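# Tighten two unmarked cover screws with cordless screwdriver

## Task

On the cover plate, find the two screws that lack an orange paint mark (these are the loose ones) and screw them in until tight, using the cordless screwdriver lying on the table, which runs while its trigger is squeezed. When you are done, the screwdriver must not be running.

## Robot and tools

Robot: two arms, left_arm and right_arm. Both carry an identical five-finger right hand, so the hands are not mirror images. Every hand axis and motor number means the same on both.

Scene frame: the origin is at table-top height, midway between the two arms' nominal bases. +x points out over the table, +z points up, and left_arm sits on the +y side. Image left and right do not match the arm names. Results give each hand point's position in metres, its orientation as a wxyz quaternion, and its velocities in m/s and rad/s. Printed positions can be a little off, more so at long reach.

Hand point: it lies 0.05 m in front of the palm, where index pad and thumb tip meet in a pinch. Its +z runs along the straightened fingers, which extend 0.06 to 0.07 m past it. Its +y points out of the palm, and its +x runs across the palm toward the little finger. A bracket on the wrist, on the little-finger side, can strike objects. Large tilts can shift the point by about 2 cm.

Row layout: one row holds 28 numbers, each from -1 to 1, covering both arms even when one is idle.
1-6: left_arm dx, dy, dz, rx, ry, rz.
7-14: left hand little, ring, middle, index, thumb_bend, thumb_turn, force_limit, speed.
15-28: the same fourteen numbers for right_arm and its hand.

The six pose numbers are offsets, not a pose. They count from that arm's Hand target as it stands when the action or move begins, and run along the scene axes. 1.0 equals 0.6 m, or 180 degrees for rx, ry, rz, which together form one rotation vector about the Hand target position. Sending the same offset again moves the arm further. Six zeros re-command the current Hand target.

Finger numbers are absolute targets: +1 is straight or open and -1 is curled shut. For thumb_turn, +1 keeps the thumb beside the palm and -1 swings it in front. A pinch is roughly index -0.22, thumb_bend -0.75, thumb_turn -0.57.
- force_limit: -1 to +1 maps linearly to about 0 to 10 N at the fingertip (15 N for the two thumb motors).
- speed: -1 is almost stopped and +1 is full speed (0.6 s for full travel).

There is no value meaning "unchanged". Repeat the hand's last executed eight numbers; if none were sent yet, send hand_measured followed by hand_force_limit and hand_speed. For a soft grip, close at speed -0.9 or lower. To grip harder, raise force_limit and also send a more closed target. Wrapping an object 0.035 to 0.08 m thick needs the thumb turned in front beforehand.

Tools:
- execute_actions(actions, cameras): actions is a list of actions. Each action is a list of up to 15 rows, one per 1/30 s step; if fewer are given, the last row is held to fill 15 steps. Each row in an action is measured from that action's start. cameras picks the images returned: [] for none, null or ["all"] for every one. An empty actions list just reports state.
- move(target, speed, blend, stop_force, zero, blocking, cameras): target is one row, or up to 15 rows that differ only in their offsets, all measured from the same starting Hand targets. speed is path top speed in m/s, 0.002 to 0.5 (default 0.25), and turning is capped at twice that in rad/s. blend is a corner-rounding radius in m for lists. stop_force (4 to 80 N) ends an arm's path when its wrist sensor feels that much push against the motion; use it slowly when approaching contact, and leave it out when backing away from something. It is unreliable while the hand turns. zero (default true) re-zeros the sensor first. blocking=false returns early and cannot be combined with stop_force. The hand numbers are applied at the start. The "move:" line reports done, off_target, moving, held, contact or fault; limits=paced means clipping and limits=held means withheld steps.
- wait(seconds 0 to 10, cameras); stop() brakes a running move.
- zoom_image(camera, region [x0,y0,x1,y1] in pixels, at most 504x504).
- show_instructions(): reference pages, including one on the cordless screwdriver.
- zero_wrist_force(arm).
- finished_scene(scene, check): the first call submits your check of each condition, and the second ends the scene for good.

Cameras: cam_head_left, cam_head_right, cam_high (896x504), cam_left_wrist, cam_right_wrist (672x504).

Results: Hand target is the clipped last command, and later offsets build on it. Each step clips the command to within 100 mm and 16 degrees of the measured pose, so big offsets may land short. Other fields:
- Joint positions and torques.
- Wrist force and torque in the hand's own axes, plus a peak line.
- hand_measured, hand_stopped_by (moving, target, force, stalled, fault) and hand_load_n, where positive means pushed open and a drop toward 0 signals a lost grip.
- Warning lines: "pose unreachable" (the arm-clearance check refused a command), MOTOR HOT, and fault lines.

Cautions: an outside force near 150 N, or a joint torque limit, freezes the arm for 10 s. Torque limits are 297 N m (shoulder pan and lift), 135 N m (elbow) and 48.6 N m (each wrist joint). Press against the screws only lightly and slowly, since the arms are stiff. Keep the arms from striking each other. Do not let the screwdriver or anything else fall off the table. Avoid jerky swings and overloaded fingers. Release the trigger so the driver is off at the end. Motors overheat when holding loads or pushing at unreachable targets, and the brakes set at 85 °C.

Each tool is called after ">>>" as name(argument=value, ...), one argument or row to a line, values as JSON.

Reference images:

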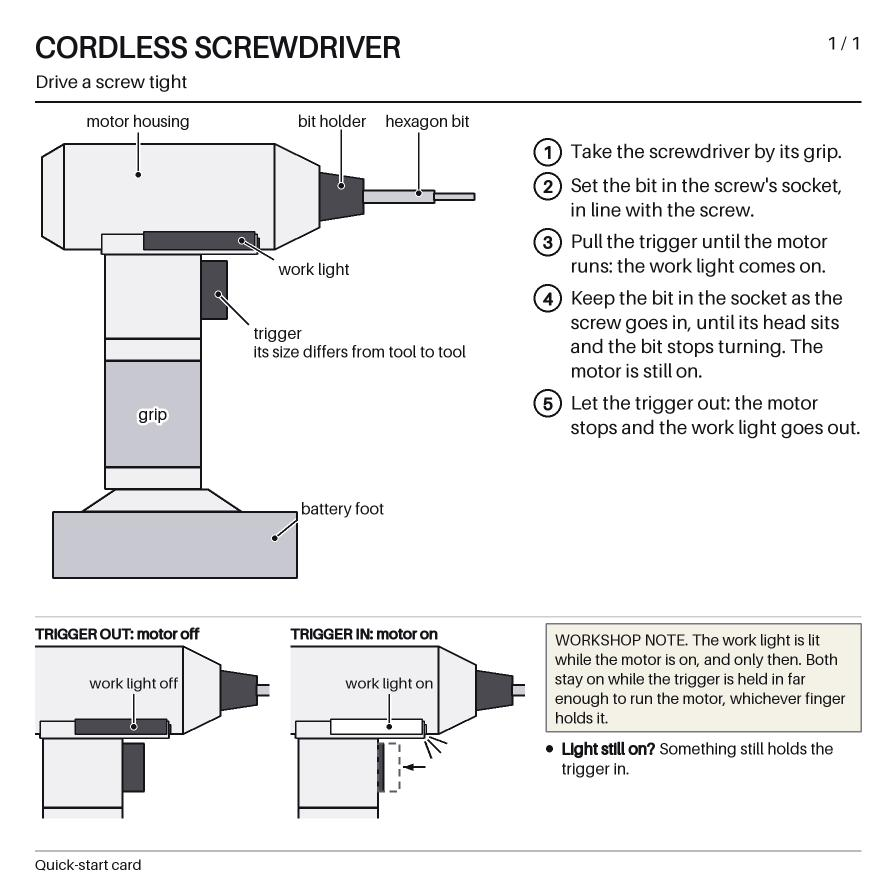

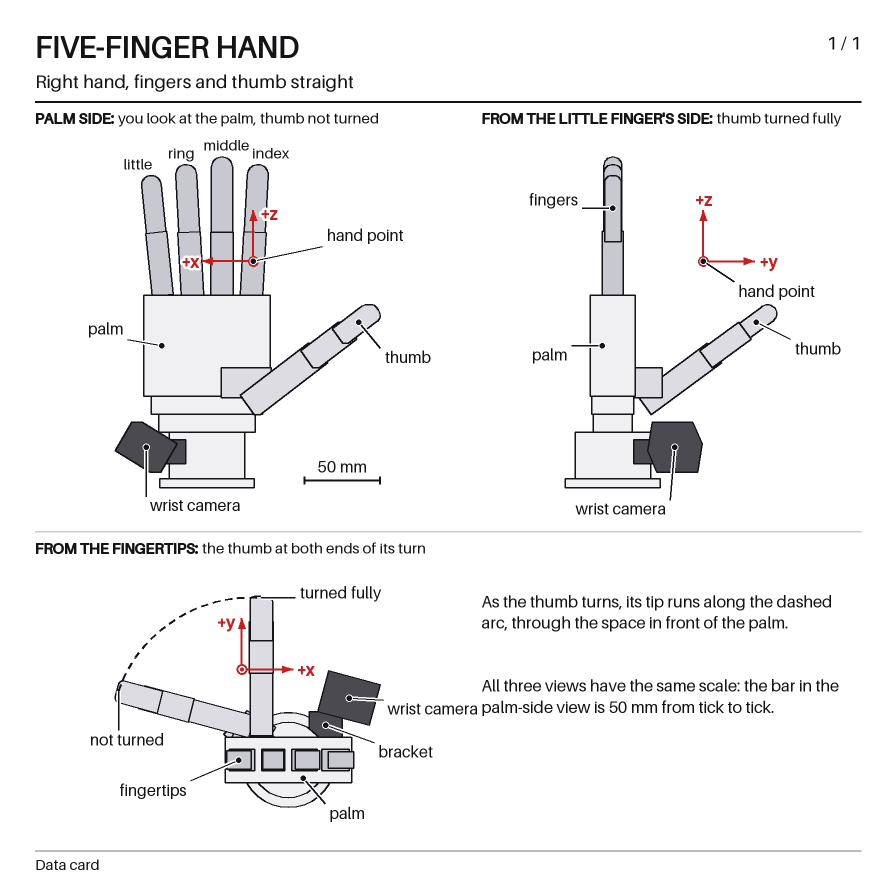

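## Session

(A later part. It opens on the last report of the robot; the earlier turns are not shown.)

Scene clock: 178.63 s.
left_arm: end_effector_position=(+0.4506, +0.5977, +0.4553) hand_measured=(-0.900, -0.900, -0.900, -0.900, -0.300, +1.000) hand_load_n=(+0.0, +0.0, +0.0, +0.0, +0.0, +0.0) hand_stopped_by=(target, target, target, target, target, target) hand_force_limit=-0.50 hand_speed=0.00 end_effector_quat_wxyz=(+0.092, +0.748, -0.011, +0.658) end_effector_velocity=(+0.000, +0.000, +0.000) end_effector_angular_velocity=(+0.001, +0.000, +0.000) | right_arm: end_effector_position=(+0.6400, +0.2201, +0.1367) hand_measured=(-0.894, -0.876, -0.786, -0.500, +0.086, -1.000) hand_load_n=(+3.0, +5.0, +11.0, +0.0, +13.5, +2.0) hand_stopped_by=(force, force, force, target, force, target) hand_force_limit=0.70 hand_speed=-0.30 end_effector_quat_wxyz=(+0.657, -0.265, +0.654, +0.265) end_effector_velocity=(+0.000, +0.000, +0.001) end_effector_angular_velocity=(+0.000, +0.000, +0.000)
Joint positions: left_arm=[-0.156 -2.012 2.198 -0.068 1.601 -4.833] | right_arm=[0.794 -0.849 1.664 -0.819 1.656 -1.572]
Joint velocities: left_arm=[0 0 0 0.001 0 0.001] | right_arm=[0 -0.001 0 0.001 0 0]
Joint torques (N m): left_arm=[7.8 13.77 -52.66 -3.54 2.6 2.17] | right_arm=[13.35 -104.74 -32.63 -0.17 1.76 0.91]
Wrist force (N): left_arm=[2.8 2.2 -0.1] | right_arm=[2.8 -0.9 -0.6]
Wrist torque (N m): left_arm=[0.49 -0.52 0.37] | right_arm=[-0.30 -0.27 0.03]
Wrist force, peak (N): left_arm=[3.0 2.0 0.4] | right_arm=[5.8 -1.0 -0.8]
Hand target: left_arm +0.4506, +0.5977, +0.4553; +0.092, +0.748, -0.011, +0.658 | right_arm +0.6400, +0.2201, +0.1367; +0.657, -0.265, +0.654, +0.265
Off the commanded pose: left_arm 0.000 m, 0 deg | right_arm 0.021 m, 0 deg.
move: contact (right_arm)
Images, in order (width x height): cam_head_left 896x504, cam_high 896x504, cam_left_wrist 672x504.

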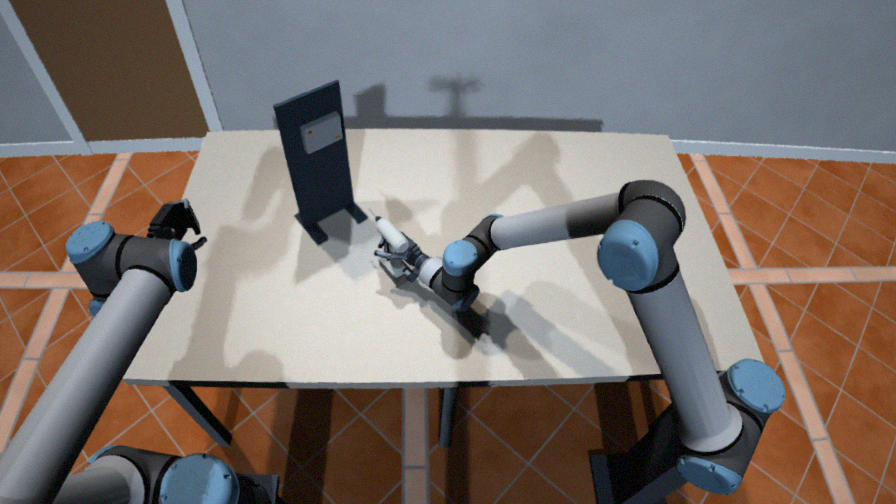

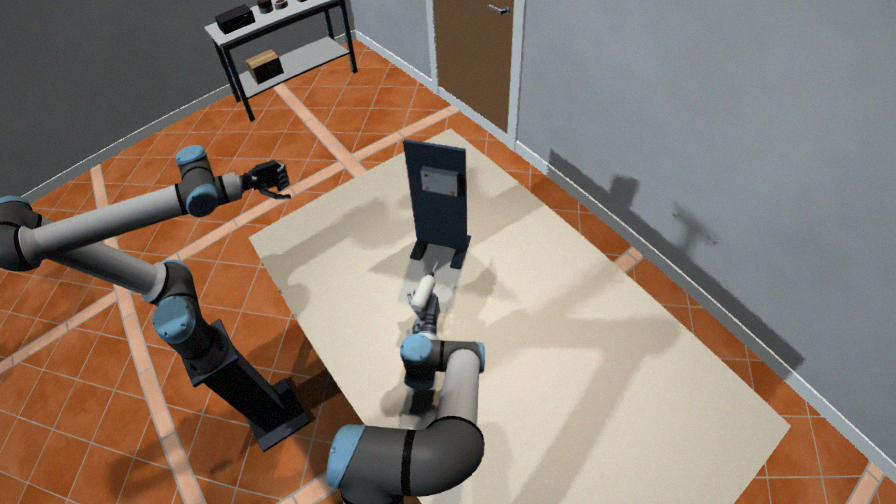

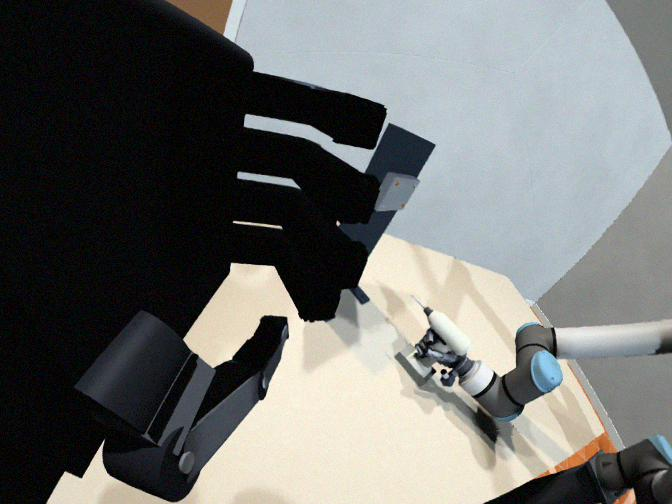

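>>> move(
  target=[
    [0,0,0,0,0,0,-0.9,-0.9,-0.9,-0.9,-0.3,1,-0.5,0,0,0,0.02,0,0,0,-0.98,-1,-1,-0.5,-1,-1,0.7,-0.3],
    [0,0,0,0,0,0,-0.9,-0.9,-0.9,-0.9,-0.3,1,-0.5,0,0,0,0.02,0.0187,-0.0277,0,-0.98,-1,-1,-0.5,-1,-1,0.7,-0.3],
  ],
  speed=0.06,
  cameras=["cam_left_wrist"],
)

>>> zoom_image(
  camera="cam_left_wrist",
  region=[390, 285, 480, 395],
)

>>> move(
  target=[
    [0,0,0,0,0,0,-0.9,-0.9,-0.9,-0.9,-0.3,1,-0.5,0,0,0,-0.035,0,0,0,-0.98,-1,-1,-0.5,-1,-1,0.7,-0.3],
  ],
  speed=0.006,
  stop_force=5,
  cameras=["cam_left_wrist"],
)

>>> zoom_image(
  camera="cam_left_wrist",
  region=[390, 285, 480, 395],
)

Scene clock: 182.10 s.
left_arm: end_effector_position=(+0.4506, +0.5977, +0.4553) hand_measured=(-0.900, -0.900, -0.900, -0.900, -0.300, +1.000) hand_load_n=(+0.0, +0.0, +0.0, +0.0, +0.0, +0.0) hand_stopped_by=(target, target, target, target, target, target) hand_force_limit=-0.50 hand_speed=0.00 end_effector_quat_wxyz=(+0.092, +0.748, -0.011, +0.658) end_effector_velocity=(+0.000, -0.001, +0.000) end_effector_angular_velocity=(-0.001, +0.001, -0.001) | right_arm: end_effector_position=(+0.6399, +0.2200, +0.1485) hand_measured=(-0.894, -0.876, -0.786, -0.500, +0.086, -1.000) hand_load_n=(+1.5, +4.0, +11.0, +0.0, +13.5, +2.5) hand_stopped_by=(force, force, force, target, force, target) hand_force_limit=0.70 hand_speed=-0.30 end_effector_quat_wxyz=(+0.692, -0.257, +0.617, +0.273) end_effector_velocity=(+0.000, +0.000, +0.001) end_effector_angular_velocity=(+0.001, +0.000, +0.000)
Joint positions: left_arm=[-0.156 -2.012 2.198 -0.068 1.601 -4.833] | right_arm=[0.792 -0.84 1.685 -0.952 1.653 -1.599]
Joint velocities: left_arm=[-0.001 0 0 0 0 -0.001] | right_arm=[0 -0.001 -0.001 0.001 0 0.001]
Joint torques (N m): left_arm=[8.48 13.81 -43.63 -1.16 2.16 2.59] | right_arm=[-11.54 -109.68 -40.85 -1.99 -0.11 2.44]
Wrist force (N): left_arm=[2.9 2.0 0.2] | right_arm=[6.8 -0.9 -2.1]
Wrist torque (N m): left_arm=[0.44 -0.55 0.37] | right_arm=[-0.24 0.02 0.03]
Wrist force, peak (N): left_arm=[3.1 2.1 0.5] | right_arm=[9.0 -1.3 -1.2]
Hand target: left_arm +0.4506, +0.5977, +0.4553; +0.092, +0.748, -0.011, +0.658 | right_arm +0.6400, +0.2201, +0.1487; +0.692, -0.257, +0.617, +0.273
Off the commanded pose: left_arm 0.000 m, 0 deg | right_arm 0.000 m, 0 deg.
move: done
Images, in order (width x height): cam_left_wrist 672x504.

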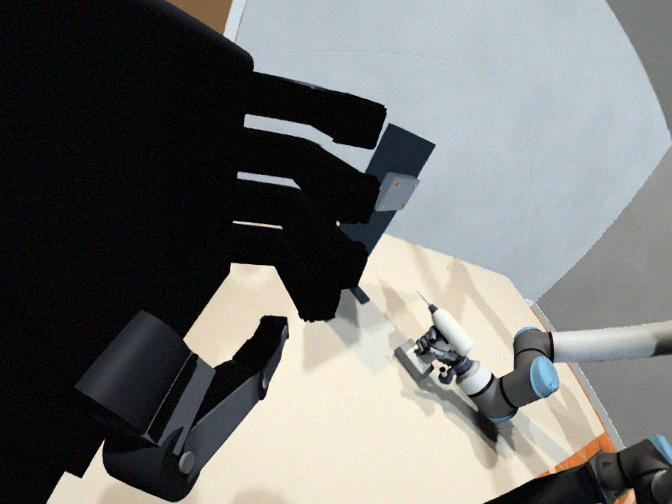

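Scaled by 4.582 from the camera's 672x504 image, which has a finer 960x720 frame.

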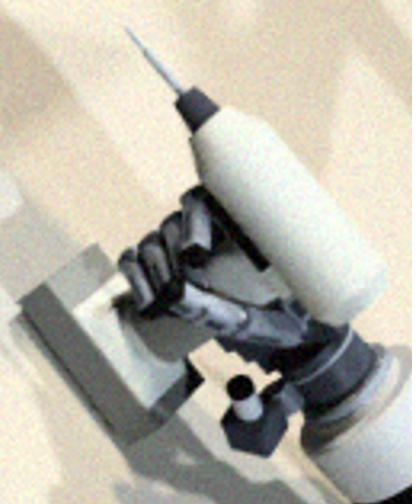

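Scene clock: 184.40 s.
left_arm: end_effector_position=(+0.4506, +0.5977, +0.4553) hand_measured=(-0.900, -0.900, -0.900, -0.900, -0.300, +1.000) hand_load_n=(+0.0, +0.0, +0.0, +0.0, +0.0, +0.0) hand_stopped_by=(target, target, target, target, target, target) hand_force_limit=-0.50 hand_speed=0.00 end_effector_quat_wxyz=(+0.092, +0.748, -0.011, +0.658) end_effector_velocity=(+0.000, +0.000, +0.000) end_effector_angular_velocity=(+0.001, -0.001, +0.001) | right_arm: end_effector_position=(+0.6400, +0.2201, +0.1396) hand_measured=(-0.894, -0.876, -0.786, -0.500, +0.086, -1.000) hand_load_n=(+1.0, +4.0, +11.5, +0.0, +13.5, +3.0) hand_stopped_by=(force, force, force, target, force, target) hand_force_limit=0.70 hand_speed=-0.30 end_effector_quat_wxyz=(+0.692, -0.257, +0.617, +0.273) end_effector_velocity=(+0.000, +0.000, -0.001) end_effector_angular_velocity=(+0.000, +0.000, +0.000)
Joint positions: left_arm=[-0.156 -2.012 2.198 -0.068 1.601 -4.833] | right_arm=[0.792 -0.829 1.685 -0.964 1.654 -1.599]
Joint velocities: left_arm=[0 0 0 -0.001 0 0.001] | right_arm=[0 0.001 0 -0.001 0 0]
Joint torques (N m): left_arm=[6.76 10.75 -37.74 0.09 1.93 2.15] | right_arm=[1.94 -107.86 -28.88 -1.76 1.26 0.92]
Wrist force (N): left_arm=[2.8 2.1 0.2] | right_arm=[4.9 -0.6 -1.2]
Wrist torque (N m): left_arm=[0.46 -0.54 0.37] | right_arm=[-0.24 0.09 0.12]
Wrist force, peak (N): left_arm=[3.0 2.1 0.4] | right_arm=[7.6 -1.0 -2.2]
Hand target: left_arm +0.4506, +0.5977, +0.4553; +0.092, +0.748, -0.011, +0.658 | right_arm +0.6400, +0.2201, +0.1396; +0.692, -0.257, +0.617, +0.273
Off the commanded pose: left_arm 0.000 m, 0 deg | right_arm 0.012 m, 0 deg.
move: contact (right_arm)
Images, in order (width x height): cam_left_wrist 672x504.

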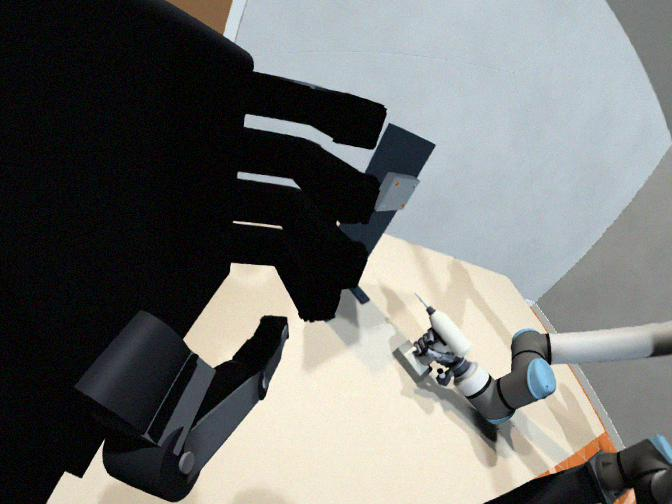

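Scaled by 4.582 from the camera's 672x504 image, which has a finer 960x720 frame.

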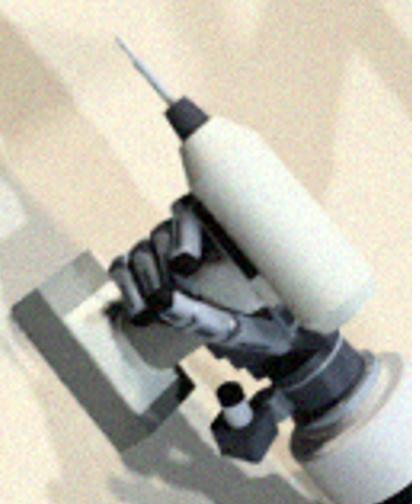

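>>> move(
  target=[
    [0,0,0,0,0,0,-0.9,-0.9,-0.9,-0.9,-0.3,1,-0.5,0,0,0,0.008,-0.00996,0.01476,0,-0.98,-1,-1,-0.5,-1,-1,0.7,-0.3],
  ],
  speed=0.05,
  cameras=[],
)

>>> move(
  target=[
    [0,0,0,0,0,0,-0.9,-0.9,-0.9,-0.9,-0.3,1,-0.5,0,0,0,-0.03,0,0,0,-0.98,-1,-1,-0.5,-1,-1,0.7,-0.3],
  ],
  speed=0.006,
  stop_force=5,
  cameras=["cam_left_wrist","cam_head_right","cam_high"],
)

>>> zoom_image(
  camera="cam_left_wrist",
  region=[390, 285, 480, 395],
)

>>> zoom_image(
  camera="cam_head_right",
  region=[360, 200, 450, 300],
)

Scene clock: 185.73 s.
left_arm: end_effector_position=(+0.4506, +0.5977, +0.4553) hand_measured=(-0.900, -0.900, -0.900, -0.900, -0.300, +1.000) hand_load_n=(+0.0, +0.0, +0.0, +0.0, +0.0, +0.0) hand_stopped_by=(target, target, target, target, target, target) hand_force_limit=-0.50 hand_speed=0.00 end_effector_quat_wxyz=(+0.092, +0.748, -0.011, +0.658) end_effector_velocity=(+0.000, +0.000, +0.000) end_effector_angular_velocity=(+0.001, +0.000, +0.000) | right_arm: end_effector_position=(+0.6401, +0.2201, +0.1446) hand_measured=(-0.894, -0.876, -0.786, -0.500, +0.086, -1.000) hand_load_n=(+1.0, +4.0, +11.0, +0.0, +13.0, +2.5) hand_stopped_by=(force, force, force, target, force, target) hand_force_limit=0.70 hand_speed=-0.30 end_effector_quat_wxyz=(+0.674, -0.261, +0.637, +0.269) end_effector_velocity=(+0.000, +0.000, +0.000) end_effector_angular_velocity=(+0.000, +0.000, +0.000)
Joint positions: left_arm=[-0.156 -2.012 2.198 -0.068 1.601 -4.833] | right_arm=[0.793 -0.848 1.674 -0.879 1.656 -1.584]
Joint velocities: left_arm=[-0.001 0 0 0 -0.001 0.001] | right_arm=[0 0 0 0 0 -0.001]
Joint torques (N m): left_arm=[5.22 10.65 -34.81 1.11 2.22 2.43] | right_arm=[13.68 -90 -28.96 -7.06 1.26 -1.59]
Wrist force (N): left_arm=[2.9 1.9 -0.1] | right_arm=[7.0 -1.2 -1.8]
Wrist torque (N m): left_arm=[0.45 -0.54 0.36] | right_arm=[-0.28 -0.04 0.03]
Wrist force, peak (N): left_arm=[3.1 2.2 0.2] | right_arm=[7.8 -1.0 -2.0]
Hand target: left_arm +0.4506, +0.5977, +0.4553; +0.092, +0.748, -0.011, +0.658 | right_arm +0.6400, +0.2201, +0.1444; +0.674, -0.261, +0.637, +0.269
Off the commanded pose: left_arm 0.000 m, 0 deg | right_arm 0.000 m, 0 deg.
move: done
No camera images: "cameras" was empty.

Scene clock: 188.17 s.
left_arm: end_effector_position=(+0.4506, +0.5977, +0.4553) hand_measured=(-0.900, -0.900, -0.900, -0.900, -0.300, +1.000) hand_load_n=(+0.5, +0.0, +0.0, +0.0, +0.0, +0.0) hand_stopped_by=(target, target, target, target, target, target) hand_force_limit=-0.50 hand_speed=0.00 end_effector_quat_wxyz=(+0.092, +0.748, -0.011, +0.658) end_effector_velocity=(+0.000, +0.000, +0.000) end_effector_angular_velocity=(+0.001, +0.000, +0.001) | right_arm: end_effector_position=(+0.6400, +0.2201, +0.1360) hand_measured=(-0.894, -0.876, -0.786, -0.500, +0.086, -1.000) hand_load_n=(+2.0, +4.5, +11.0, +0.0, +13.0, +2.5) hand_stopped_by=(force, force, force, target, force, target) hand_force_limit=0.70 hand_speed=-0.30 end_effector_quat_wxyz=(+0.674, -0.261, +0.637, +0.269) end_effector_velocity=(+0.000, +0.000, +0.002) end_effector_angular_velocity=(+0.001, -0.001, +0.000)
Joint positions: left_arm=[-0.156 -2.012 2.198 -0.068 1.601 -4.833] | right_arm=[0.793 -0.838 1.675 -0.89 1.656 -1.584]
Joint velocities: left_arm=[0 0 0 0 0 0] | right_arm=[0 -0.002 0 0 0 0]
Joint torques (N m): left_arm=[9.23 9.68 -30.66 1.29 2.44 3.09] | right_arm=[9.37 -108.12 -29.14 -1.89 0.04 -2.14]
Wrist force (N): left_arm=[2.3 2.1 0.1] | right_arm=[5.2 -1.2 -1.2]
Wrist torque (N m): left_arm=[0.47 -0.46 0.33] | right_arm=[-0.29 -0.08 0.01]
Wrist force, peak (N): left_arm=[3.3 2.0 0.1] | right_arm=[7.5 -1.0 -1.7]
Hand target: left_arm +0.4506, +0.5977, +0.4553; +0.092, +0.748, -0.011, +0.658 | right_arm +0.6400, +0.2201, +0.1360; +0.674, -0.261, +0.637, +0.269
Off the commanded pose: left_arm 0.000 m, 0 deg | right_arm 0.010 m, 0 deg.
move: contact (right_arm)
Images, in order (width x height): cam_head_right 896x504, cam_high 896x504, cam_left_wrist 672x504.

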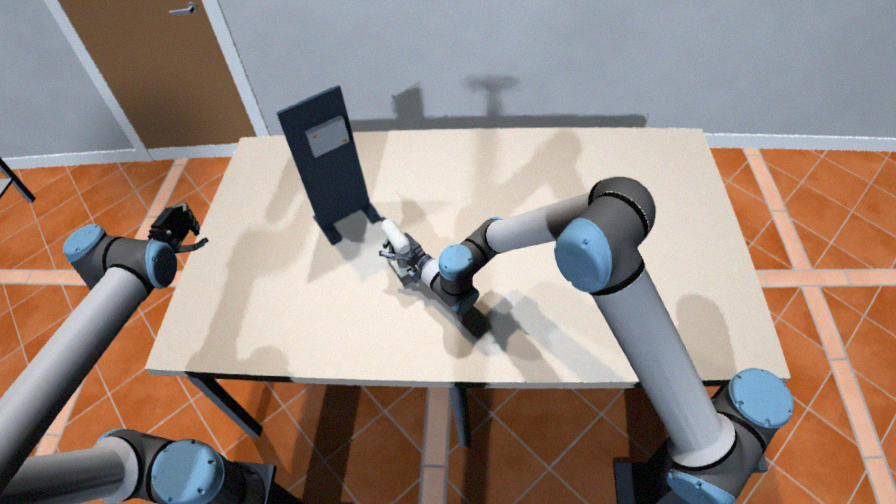

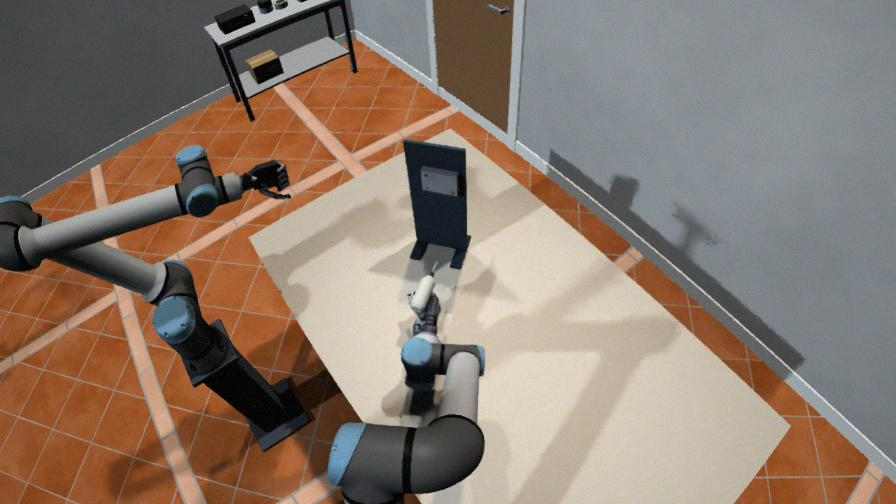

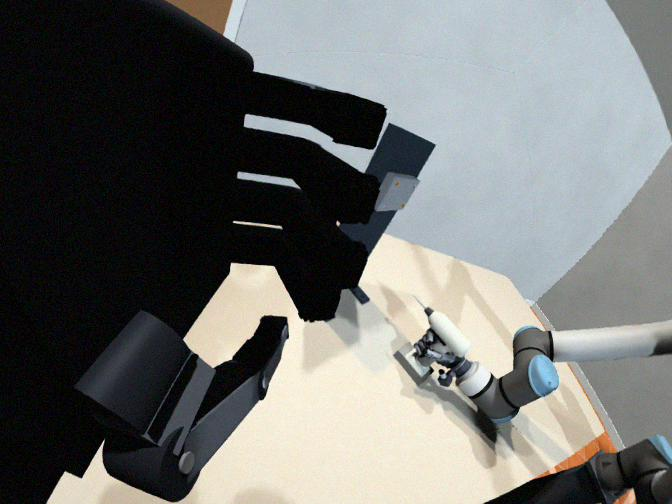

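Scaled by 4.582 from the camera's 672x504 image, which has a finer 960x720 frame.

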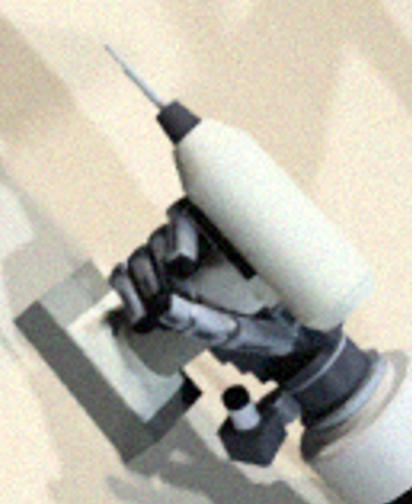

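Scaled by 5.040.

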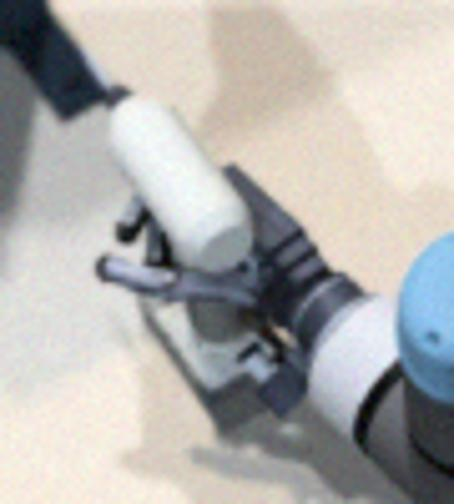

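>>> move(
  target=[
    [0,0,0,0,0,0,-0.9,-0.9,-0.9,-0.9,-0.3,1,-0.5,0,0,0,-0.0035,0,0,0,-0.98,-1,-1,-0.5,-1,-1,0.7,-0.3],
  ],
  speed=0.003,
  stop_force=7,
  cameras=[],
)

>>> move(
  target=[
    [0,0,0,0,0,0,-0.9,-0.9,-0.9,-0.9,-0.3,1,-0.5,0,0,0,0,0,0,0,-0.85,-0.8,-0.7,-0.3,0.25,-1,0.0,-0.6],
  ],
  speed=0.02,
  cameras=["cam_left_wrist"],
)

>>> zoom_image(
  camera="cam_left_wrist",
  region=[390, 285, 480, 395],
)

Scene clock: 189.40 s.
left_arm: end_effector_position=(+0.4506, +0.5977, +0.4553) hand_measured=(-0.900, -0.900, -0.900, -0.900, -0.300, +1.000) hand_load_n=(+0.0, +0.0, +0.0, +0.0, +0.0, +0.0) hand_stopped_by=(target, target, target, target, target, target) hand_force_limit=-0.50 hand_speed=0.00 end_effector_quat_wxyz=(+0.092, +0.748, -0.011, +0.658) end_effector_velocity=(+0.000, +0.000, +0.000) end_effector_angular_velocity=(+0.000, +0.000, +0.000) | right_arm: end_effector_position=(+0.6400, +0.2201, +0.1356) hand_measured=(-0.894, -0.876, -0.786, -0.500, +0.086, -1.000) hand_load_n=(+3.0, +4.5, +11.0, +0.0, +13.5, +2.0) hand_stopped_by=(force, force, force, target, force, target) hand_force_limit=0.70 hand_speed=-0.30 end_effector_quat_wxyz=(+0.674, -0.261, +0.637, +0.269) end_effector_velocity=(+0.000, +0.000, +0.001) end_effector_angular_velocity=(+0.001, -0.001, +0.000)
Joint positions: left_arm=[-0.156 -2.012 2.198 -0.068 1.601 -4.833] | right_arm=[0.793 -0.837 1.675 -0.89 1.656 -1.584]
Joint velocities: left_arm=[0 0 0 0 0 0] | right_arm=[0 -0.001 0 0 0 0]
Joint torques (N m): left_arm=[1.41 10.88 -31.71 0.93 2.06 2.26] | right_arm=[9.7 -102.36 -28.46 0.01 -0.03 -2.02]
Wrist force (N): left_arm=[2.6 2.1 0.4] | right_arm=[0.7 -0.5 -1.7]
Wrist torque (N m): left_arm=[0.45 -0.52 0.35] | right_arm=[-0.26 -0.13 0.05]
Wrist force, peak (N): left_arm=[3.0 2.4 0.1] | right_arm=[5.8 -1.3 -1.1]
Hand target: left_arm +0.4506, +0.5977, +0.4553; +0.092, +0.748, -0.011, +0.658 | right_arm +0.6400, +0.2201, +0.1356; +0.674, -0.261, +0.637, +0.269
Off the commanded pose: left_arm 0.000 m, 0 deg | right_arm 0.002 m, 0 deg.
move: contact (right_arm)
No camera images: "cameras" was empty.

Scene clock: 190.10 s.
left_arm: end_effector_position=(+0.4506, +0.5977, +0.4553) hand_measured=(-0.900, -0.900, -0.900, -0.900, -0.300, +1.000) hand_load_n=(+0.0, +0.0, +0.0, +0.0, +0.0, +0.0) hand_stopped_by=(target, target, target, target, target, target) hand_force_limit=-0.50 hand_speed=0.00 end_effector_quat_wxyz=(+0.092, +0.748, -0.011, +0.658) end_effector_velocity=(+0.000, +0.000, +0.000) end_effector_angular_velocity=(-0.001, +0.000, -0.001) | right_arm: end_effector_position=(+0.6400, +0.2201, +0.1356) hand_measured=(-0.850, -0.800, -0.700, -0.300, +0.250, -1.000) hand_load_n=(+0.0, +0.0, +0.0, +0.0, +0.0, +0.0) hand_stopped_by=(target, target, target, target, target, target) hand_force_limit=0.00 hand_speed=-0.60 end_effector_quat_wxyz=(+0.674, -0.261, +0.637, +0.269) end_effector_velocity=(+0.000, +0.000, -0.001) end_effector_angular_velocity=(-0.001, +0.001, +0.000)
Joint positions: left_arm=[-0.156 -2.012 2.198 -0.068 1.601 -4.833] | right_arm=[0.793 -0.837 1.675 -0.89 1.656 -1.584]
Joint velocities: left_arm=[0 0 0 0 0.001 -0.001] | right_arm=[0 0.001 0 0.001 0 0]
Joint torques (N m): left_arm=[3.82 10.89 -31.63 1.17 2.14 2.57] | right_arm=[10.47 -103.87 -29.79 -5.29 0.06 -1.96]
Wrist force (N): left_arm=[2.8 1.9 0.4] | right_arm=[2.6 -2.1 -1.0]
Wrist torque (N m): left_arm=[0.43 -0.55 0.36] | right_arm=[-0.36 0.12 -0.07]
Wrist force, peak (N): left_arm=[2.9 2.1 0.3] | right_arm=[5.0 -1.2 -1.8]
Hand target: left_arm +0.4506, +0.5977, +0.4553; +0.092, +0.748, -0.011, +0.658 | right_arm +0.6400, +0.2201, +0.1356; +0.674, -0.261, +0.637, +0.269
Off the commanded pose: left_arm 0.000 m, 0 deg | right_arm 0.000 m, 0 deg.
move: done
Images, in order (width x height): cam_left_wrist 672x504.

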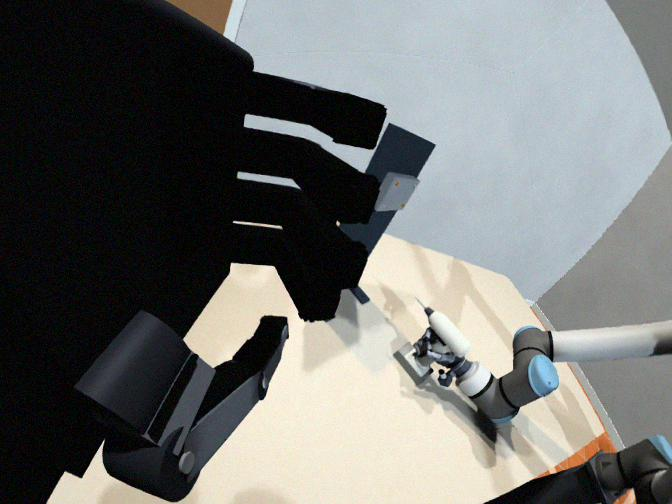

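Scaled by 4.582 from the camera's 672x504 image, which has a finer 960x720 frame.

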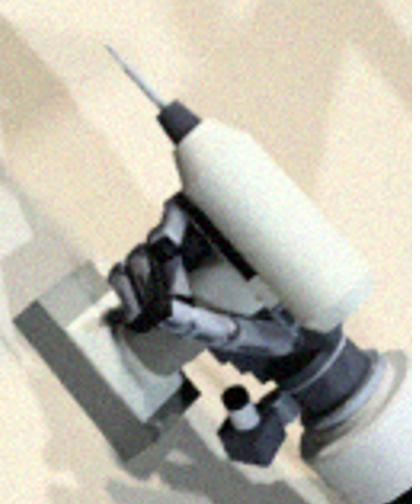

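>>> execute_actions(
  actions=[
    [[0,0,0,0,0,0,-0.9,-0.9,-0.9,-0.9,-0.3,1,-0.5,0,0,0,0,0,0,0,-0.5,-0.4,-0.3,0,0.6,-1,0.0,-0.6]],
    [[0,0,0,0,0,0,-0.9,-0.9,-0.9,-0.9,-0.3,1,-0.5,0,0,0,0,0,0,0,0,0.1,0.1,0.4,1,-1,0.0,-0.6]],
  ],
  cameras=["cam_head_left","cam_high","cam_left_wrist","cam_right_wrist"],
)

Scene clock: 192.80 s.
left_arm: end_effector_position=(+0.4506, +0.5977, +0.4553) hand_measured=(-0.900, -0.900, -0.900, -0.900, -0.300, +1.000) hand_load_n=(+0.0, +0.0, +0.5, +0.0, +0.0, +0.0) hand_stopped_by=(target, target, target, target, target, target) hand_force_limit=-0.50 hand_speed=0.00 end_effector_quat_wxyz=(+0.092, +0.748, -0.011, +0.658) end_effector_velocity=(+0.000, +0.000, +0.000) end_effector_angular_velocity=(-0.001, +0.001, +0.000) | right_arm: end_effector_position=(+0.6400, +0.2201, +0.1356) hand_measured=(+0.000, +0.100, +0.100, +0.400, +1.000, -1.000) hand_load_n=(+0.0, +0.0, +0.0, +0.0, +0.0, +0.0) hand_stopped_by=(target, target, target, target, target, target) hand_force_limit=0.00 hand_speed=-0.60 end_effector_quat_wxyz=(+0.674, -0.261, +0.637, +0.269) end_effector_velocity=(+0.000, +0.000, -0.001) end_effector_angular_velocity=(-0.001, +0.001, +0.000)
Joint positions: left_arm=[-0.156 -2.012 2.198 -0.068 1.601 -4.833] | right_arm=[0.793 -0.837 1.675 -0.89 1.656 -1.584]
Joint velocities: left_arm=[0 0 0 0 0 -0.001] | right_arm=[0 0 0 0.001 0 0]
Joint torques (N m): left_arm=[3.71 8.48 -32.64 1 2.33 2.9] | right_arm=[9.92 -104.69 -33.77 -4.86 -0.12 -2]
Wrist force (N): left_arm=[3.0 1.8 0.3] | right_arm=[2.7 -1.8 -1.5]
Wrist torque (N m): left_arm=[0.41 -0.57 0.37] | right_arm=[-0.30 0.12 -0.04]
Wrist force, peak (N): left_arm=[3.0 2.4 0.1] | right_arm=[2.8 -1.9 -2.1]
Hand target: left_arm +0.4506, +0.5977, +0.4553; +0.092, +0.748, -0.011, +0.658 | right_arm +0.6400, +0.2201, +0.1356; +0.674, -0.261, +0.637, +0.269
Off the commanded pose: left_arm 0.000 m, 0 deg | right_arm 0.000 m, 0 deg.
Images, in order (width x height): cam_head_left 896x504, cam_high 896x504, cam_left_wrist 672x504, cam_right_wrist 672x504.

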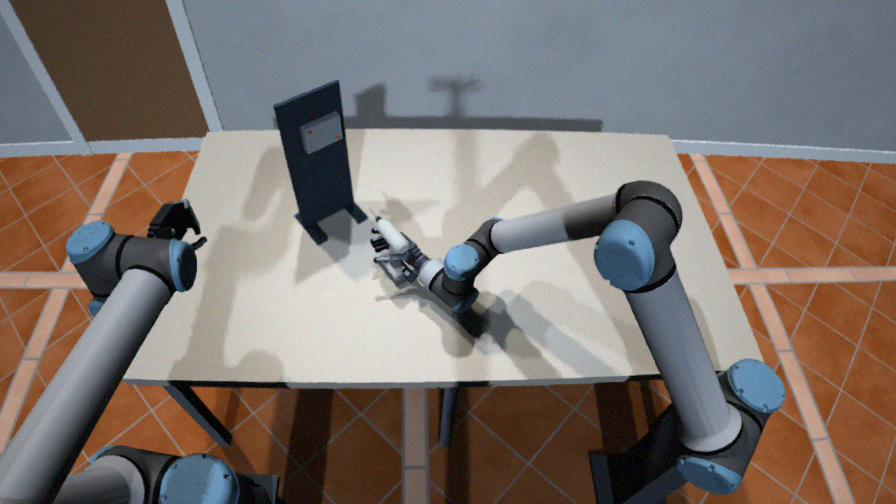

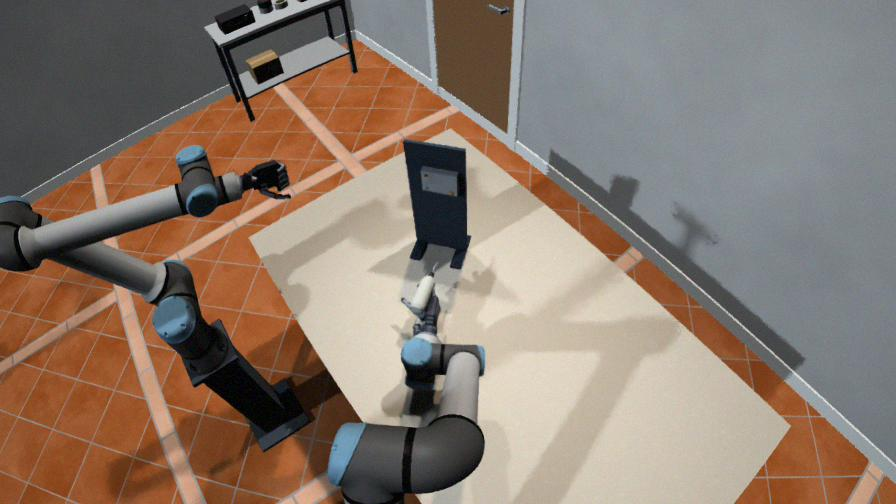

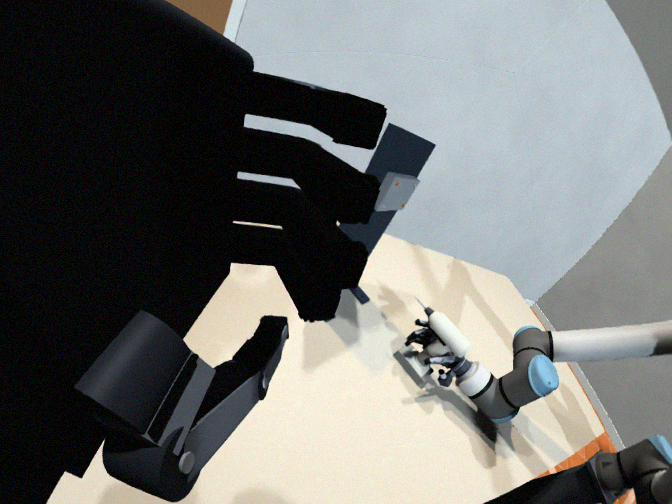

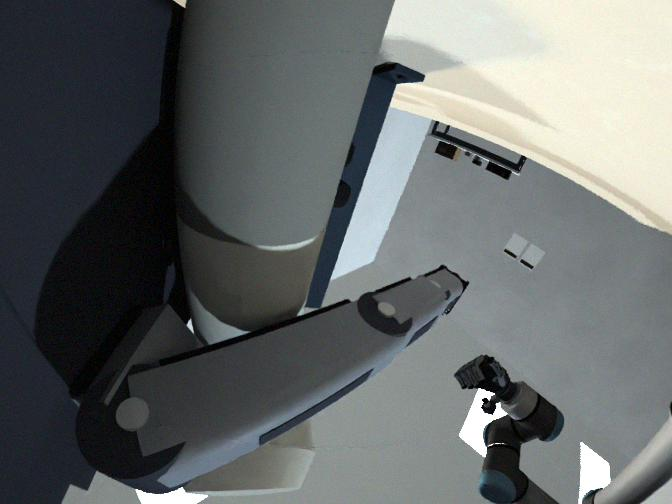

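>>> execute_actions(
  actions=[
    [[0,0,0,0,0,0,-0.9,-0.9,-0.9,-0.9,-0.3,1,-0.5,0,0,0,0,0,0,0,0.5,0.5,0.5,0.7,1,-1,0.0,-0.6]],
    [[0,0,0,0,0,0,-0.9,-0.9,-0.9,-0.9,-0.3,1,-0.5,0,0,0,0,0,0,0,1,1,1,1,1,-1,0.0,-0.6]],
  ],
  cameras=["cam_left_wrist","cam_right_wrist"],
)

>>> zoom_image(
  camera="cam_left_wrist",
  region=[380, 275, 500, 415],
)

Scene clock: 194.73 s.
left_arm: end_effector_position=(+0.4506, +0.5977, +0.4553) hand_measured=(-0.900, -0.900, -0.900, -0.900, -0.300, +1.000) hand_load_n=(+0.0, +0.0, +0.0, -0.5, +0.0, +0.0) hand_stopped_by=(target, target, target, target, target, target) hand_force_limit=-0.50 hand_speed=0.00 end_effector_quat_wxyz=(+0.092, +0.748, -0.011, +0.658) end_effector_velocity=(+0.000, +0.001, +0.001) end_effector_angular_velocity=(-0.001, -0.001, +0.001) | right_arm: end_effector_position=(+0.6400, +0.2201, +0.1356) hand_measured=(+1.000, +1.000, +1.000, +1.000, +1.000, -1.000) hand_load_n=(+0.0, +0.0, +0.0, +0.0, +0.0, +0.0) hand_stopped_by=(target, target, target, target, target, target) hand_force_limit=0.00 hand_speed=-0.60 end_effector_quat_wxyz=(+0.674, -0.261, +0.637, +0.269) end_effector_velocity=(+0.000, +0.000, +0.003) end_effector_angular_velocity=(+0.001, -0.001, +0.000)
Joint positions: left_arm=[-0.156 -2.012 2.198 -0.068 1.601 -4.833] | right_arm=[0.793 -0.837 1.675 -0.89 1.656 -1.584]
Joint velocities: left_arm=[0.001 -0.001 0 0 0 -0.001] | right_arm=[0 -0.003 0 0.001 0 0]
Joint torques (N m): left_arm=[3.47 11.79 -32.63 0.65 1.35 2.44] | right_arm=[10.25 -104.26 -35.88 -3.93 -0.02 -1.96]
Wrist force (N): left_arm=[2.8 1.6 0.3] | right_arm=[2.9 -1.6 -1.5]
Wrist torque (N m): left_arm=[0.39 -0.55 0.36] | right_arm=[-0.27 0.10 -0.02]
Wrist force, peak (N): left_arm=[3.0 2.4 0.4] | right_arm=[2.8 -1.9 -2.0]
Hand target: left_arm +0.4506, +0.5977, +0.4553; +0.092, +0.748, -0.011, +0.658 | right_arm +0.6400, +0.2201, +0.1356; +0.674, -0.261, +0.637, +0.269
Off the commanded pose: left_arm 0.000 m, 0 deg | right_arm 0.000 m, 0 deg.
Images, in order (width x height): cam_left_wrist 672x504, cam_right_wrist 672x504.

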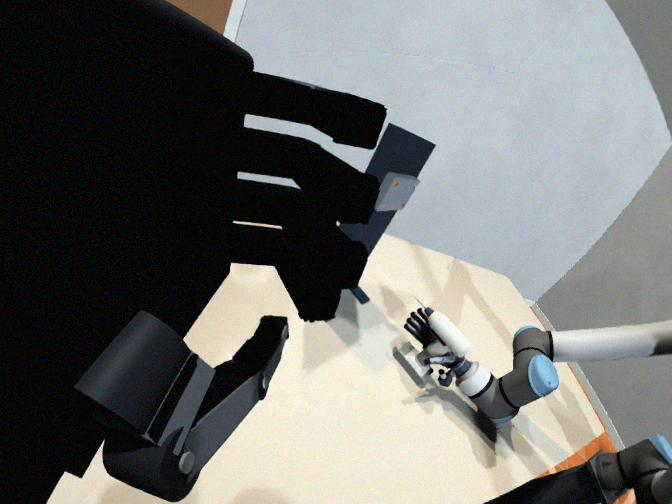

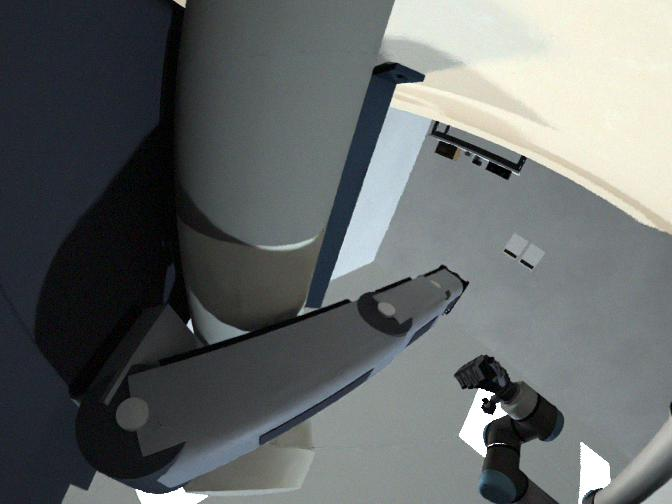

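Scaled by 3.600 from the camera's 672x504 image, which has a finer 960x720 frame.

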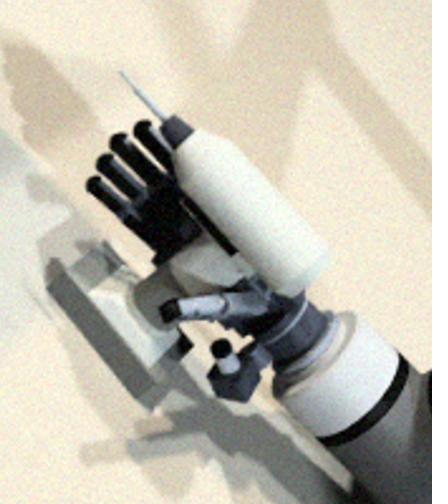

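>>> move(
  target=[
    [0,0,0,0,0,0,-0.9,-0.9,-0.9,-0.9,-0.3,1,-0.5,0,0.0046,-0.0048,0,0,0,0,1,1,1,1,1,-1,0.0,-0.6],
    [0,0,0,0,0,0,-0.9,-0.9,-0.9,-0.9,-0.3,1,-0.5,0,-0.032,-0.0395,0,0,0,0,1,1,1,1,1,-1,0.0,-0.6],
  ],
  speed=[0.015,0.04],
  cameras=["cam_left_wrist","cam_right_wrist"],
)

>>> zoom_image(
  camera="cam_left_wrist",
  region=[380, 275, 500, 415],
)

Scene clock: 196.30 s.
left_arm: end_effector_position=(+0.4506, +0.5977, +0.4553) hand_measured=(-0.900, -0.900, -0.900, -0.900, -0.300, +1.000) hand_load_n=(+0.0, +0.0, +0.0, +0.0, +0.0, +0.0) hand_stopped_by=(target, target, target, target, target, target) hand_force_limit=-0.50 hand_speed=0.00 end_effector_quat_wxyz=(+0.092, +0.748, -0.011, +0.658) end_effector_velocity=(+0.000, -0.001, +0.000) end_effector_angular_velocity=(+0.000, +0.000, -0.001) | right_arm: end_effector_position=(+0.6208, +0.1964, +0.1357) hand_measured=(+1.000, +1.000, +1.000, +1.000, +1.000, -1.000) hand_load_n=(+0.0, +0.0, +0.0, +0.0, +0.0, +0.0) hand_stopped_by=(target, target, target, target, target, target) hand_force_limit=0.00 hand_speed=-0.60 end_effector_quat_wxyz=(+0.674, -0.261, +0.637, +0.269) end_effector_velocity=(+0.001, +0.001, +0.001) end_effector_angular_velocity=(+0.000, +0.000, +0.000)
Joint positions: left_arm=[-0.156 -2.012 2.198 -0.068 1.601 -4.833] | right_arm=[0.792 -0.871 1.744 -0.926 1.654 -1.584]
Joint velocities: left_arm=[-0.001 0 0 0 0 0] | right_arm=[0 0.001 -0.003 0.002 0 0]
Joint torques (N m): left_arm=[1.76 6.47 -32.3 0.97 1.64 2.75] | right_arm=[6.04 -86.18 -38.73 -1.48 0.9 -1.62]
Wrist force (N): left_arm=[2.3 1.9 0.2] | right_arm=[5.3 -0.7 -1.6]
Wrist torque (N m): left_arm=[0.45 -0.46 0.33] | right_arm=[-0.23 0.04 0.09]
Wrist force, peak (N): left_arm=[3.1 2.1 0.2] | right_arm=[6.3 -0.4 -1.7]
Hand target: left_arm +0.4506, +0.5977, +0.4553; +0.092, +0.748, -0.011, +0.658 | right_arm +0.6208, +0.1964, +0.1356; +0.674, -0.261, +0.637, +0.269
Off the commanded pose: left_arm 0.000 m, 0 deg | right_arm 0.000 m, 0 deg.
move: done
Images, in order (width x height): cam_left_wrist 672x504, cam_right_wrist 672x504.

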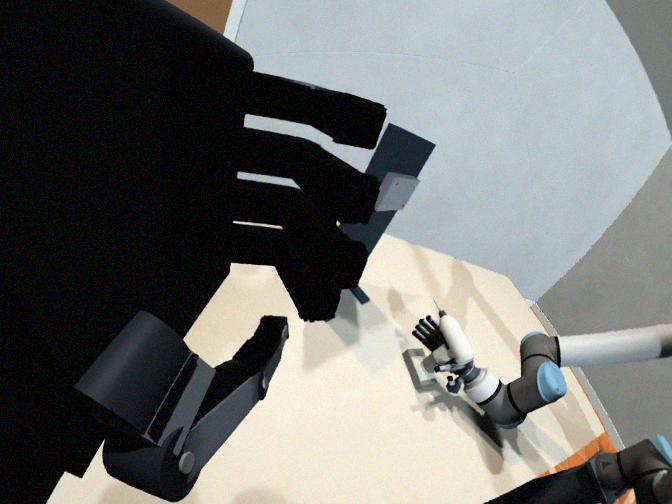

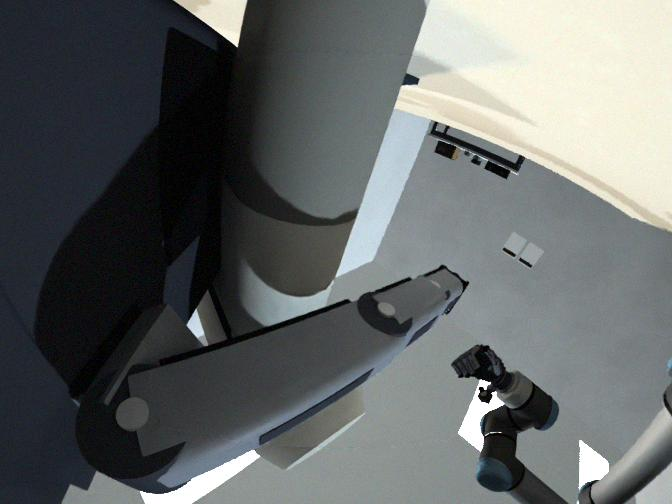

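Scaled by 3.600 from the camera's 672x504 image, which has a finer 960x720 frame.

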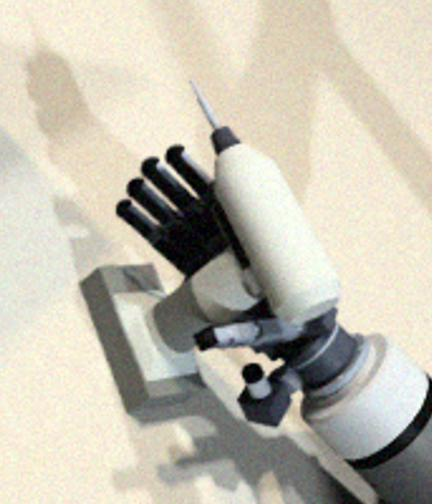

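>>> move(
  target=[0,0,0,0,0,0,-0.9,-0.9,-0.9,-0.9,-0.3,1,-0.5,0,0,0,-0.013,0,0,0,1,1,1,1,1,-1,0.0,-0.6],
  speed=0.015,
  stop_force=8,
  cameras=["cam_left_wrist","cam_right_wrist"],
)

>>> zoom_image(
  camera="cam_left_wrist",
  region=[380, 275, 500, 415],
)

Scene clock: 198.40 s.
left_arm: end_effector_position=(+0.4506, +0.5977, +0.4553) hand_measured=(-0.900, -0.900, -0.900, -0.900, -0.300, +1.000) hand_load_n=(+0.0, +0.0, +0.0, +0.0, +0.0, +0.0) hand_stopped_by=(target, target, target, target, target, target) hand_force_limit=-0.50 hand_speed=0.00 end_effector_quat_wxyz=(+0.092, +0.748, -0.011, +0.658) end_effector_velocity=(+0.000, +0.001, +0.000) end_effector_angular_velocity=(+0.000, +0.000, +0.001) | right_arm: end_effector_position=(+0.6208, +0.1964, +0.1278) hand_measured=(+1.000, +1.000, +1.000, +1.000, +1.000, -1.000) hand_load_n=(+0.0, +0.0, +0.0, +0.0, +0.0, -0.5) hand_stopped_by=(target, target, target, target, target, target) hand_force_limit=0.00 hand_speed=-0.60 end_effector_quat_wxyz=(+0.674, -0.261, +0.637, +0.269) end_effector_velocity=(+0.000, +0.000, -0.001) end_effector_angular_velocity=(-0.001, +0.001, +0.000)
Joint positions: left_arm=[-0.156 -2.012 2.198 -0.068 1.601 -4.833] | right_arm=[0.792 -0.861 1.745 -0.937 1.654 -1.584]
Joint velocities: left_arm=[0.001 0 0 0 0 0] | right_arm=[0 0.001 0 0 0 0]
Joint torques (N m): left_arm=[-1 11.17 -33.18 0.09 1.99 2.78] | right_arm=[-13.35 -99.13 -26.61 -0.47 -0.17 -1.85]
Wrist force (N): left_arm=[2.9 2.2 0.1] | right_arm=[0.0 -1.3 -0.8]
Wrist torque (N m): left_arm=[0.49 -0.54 0.37] | right_arm=[-0.33 0.19 -0.17]
Wrist force, peak (N): left_arm=[3.2 1.9 0.1] | right_arm=[5.0 -0.9 -1.9]
Hand target: left_arm +0.4506, +0.5977, +0.4553; +0.092, +0.748, -0.011, +0.658 | right_arm +0.6208, +0.1964, +0.1278; +0.674, -0.261, +0.637, +0.269
Off the commanded pose: left_arm 0.000 m, 0 deg | right_arm 0.000 m, 0 deg.
move: done
Images, in order (width x height): cam_left_wrist 672x504, cam_right_wrist 672x504.

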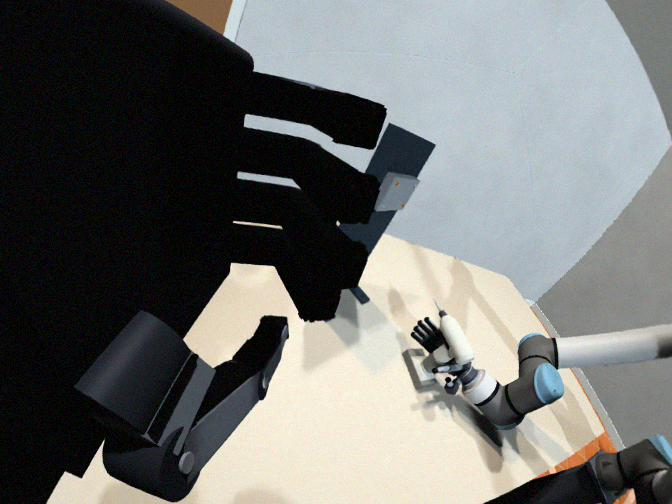

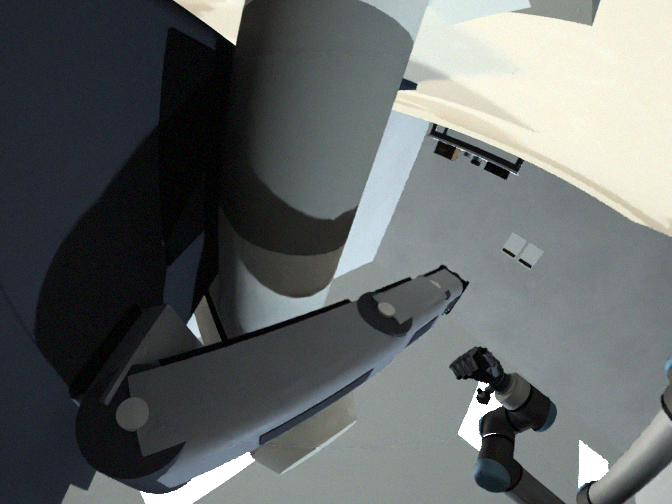

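Scaled by 3.600 from the camera's 672x504 image, which has a finer 960x720 frame.

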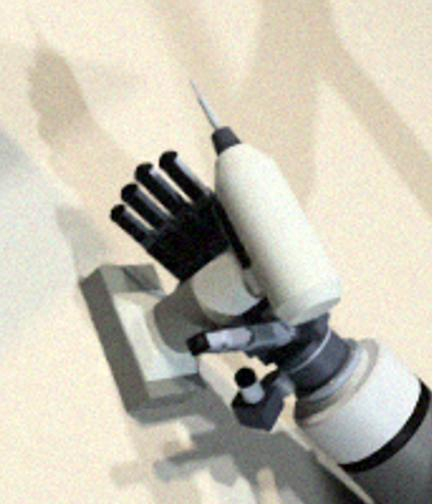

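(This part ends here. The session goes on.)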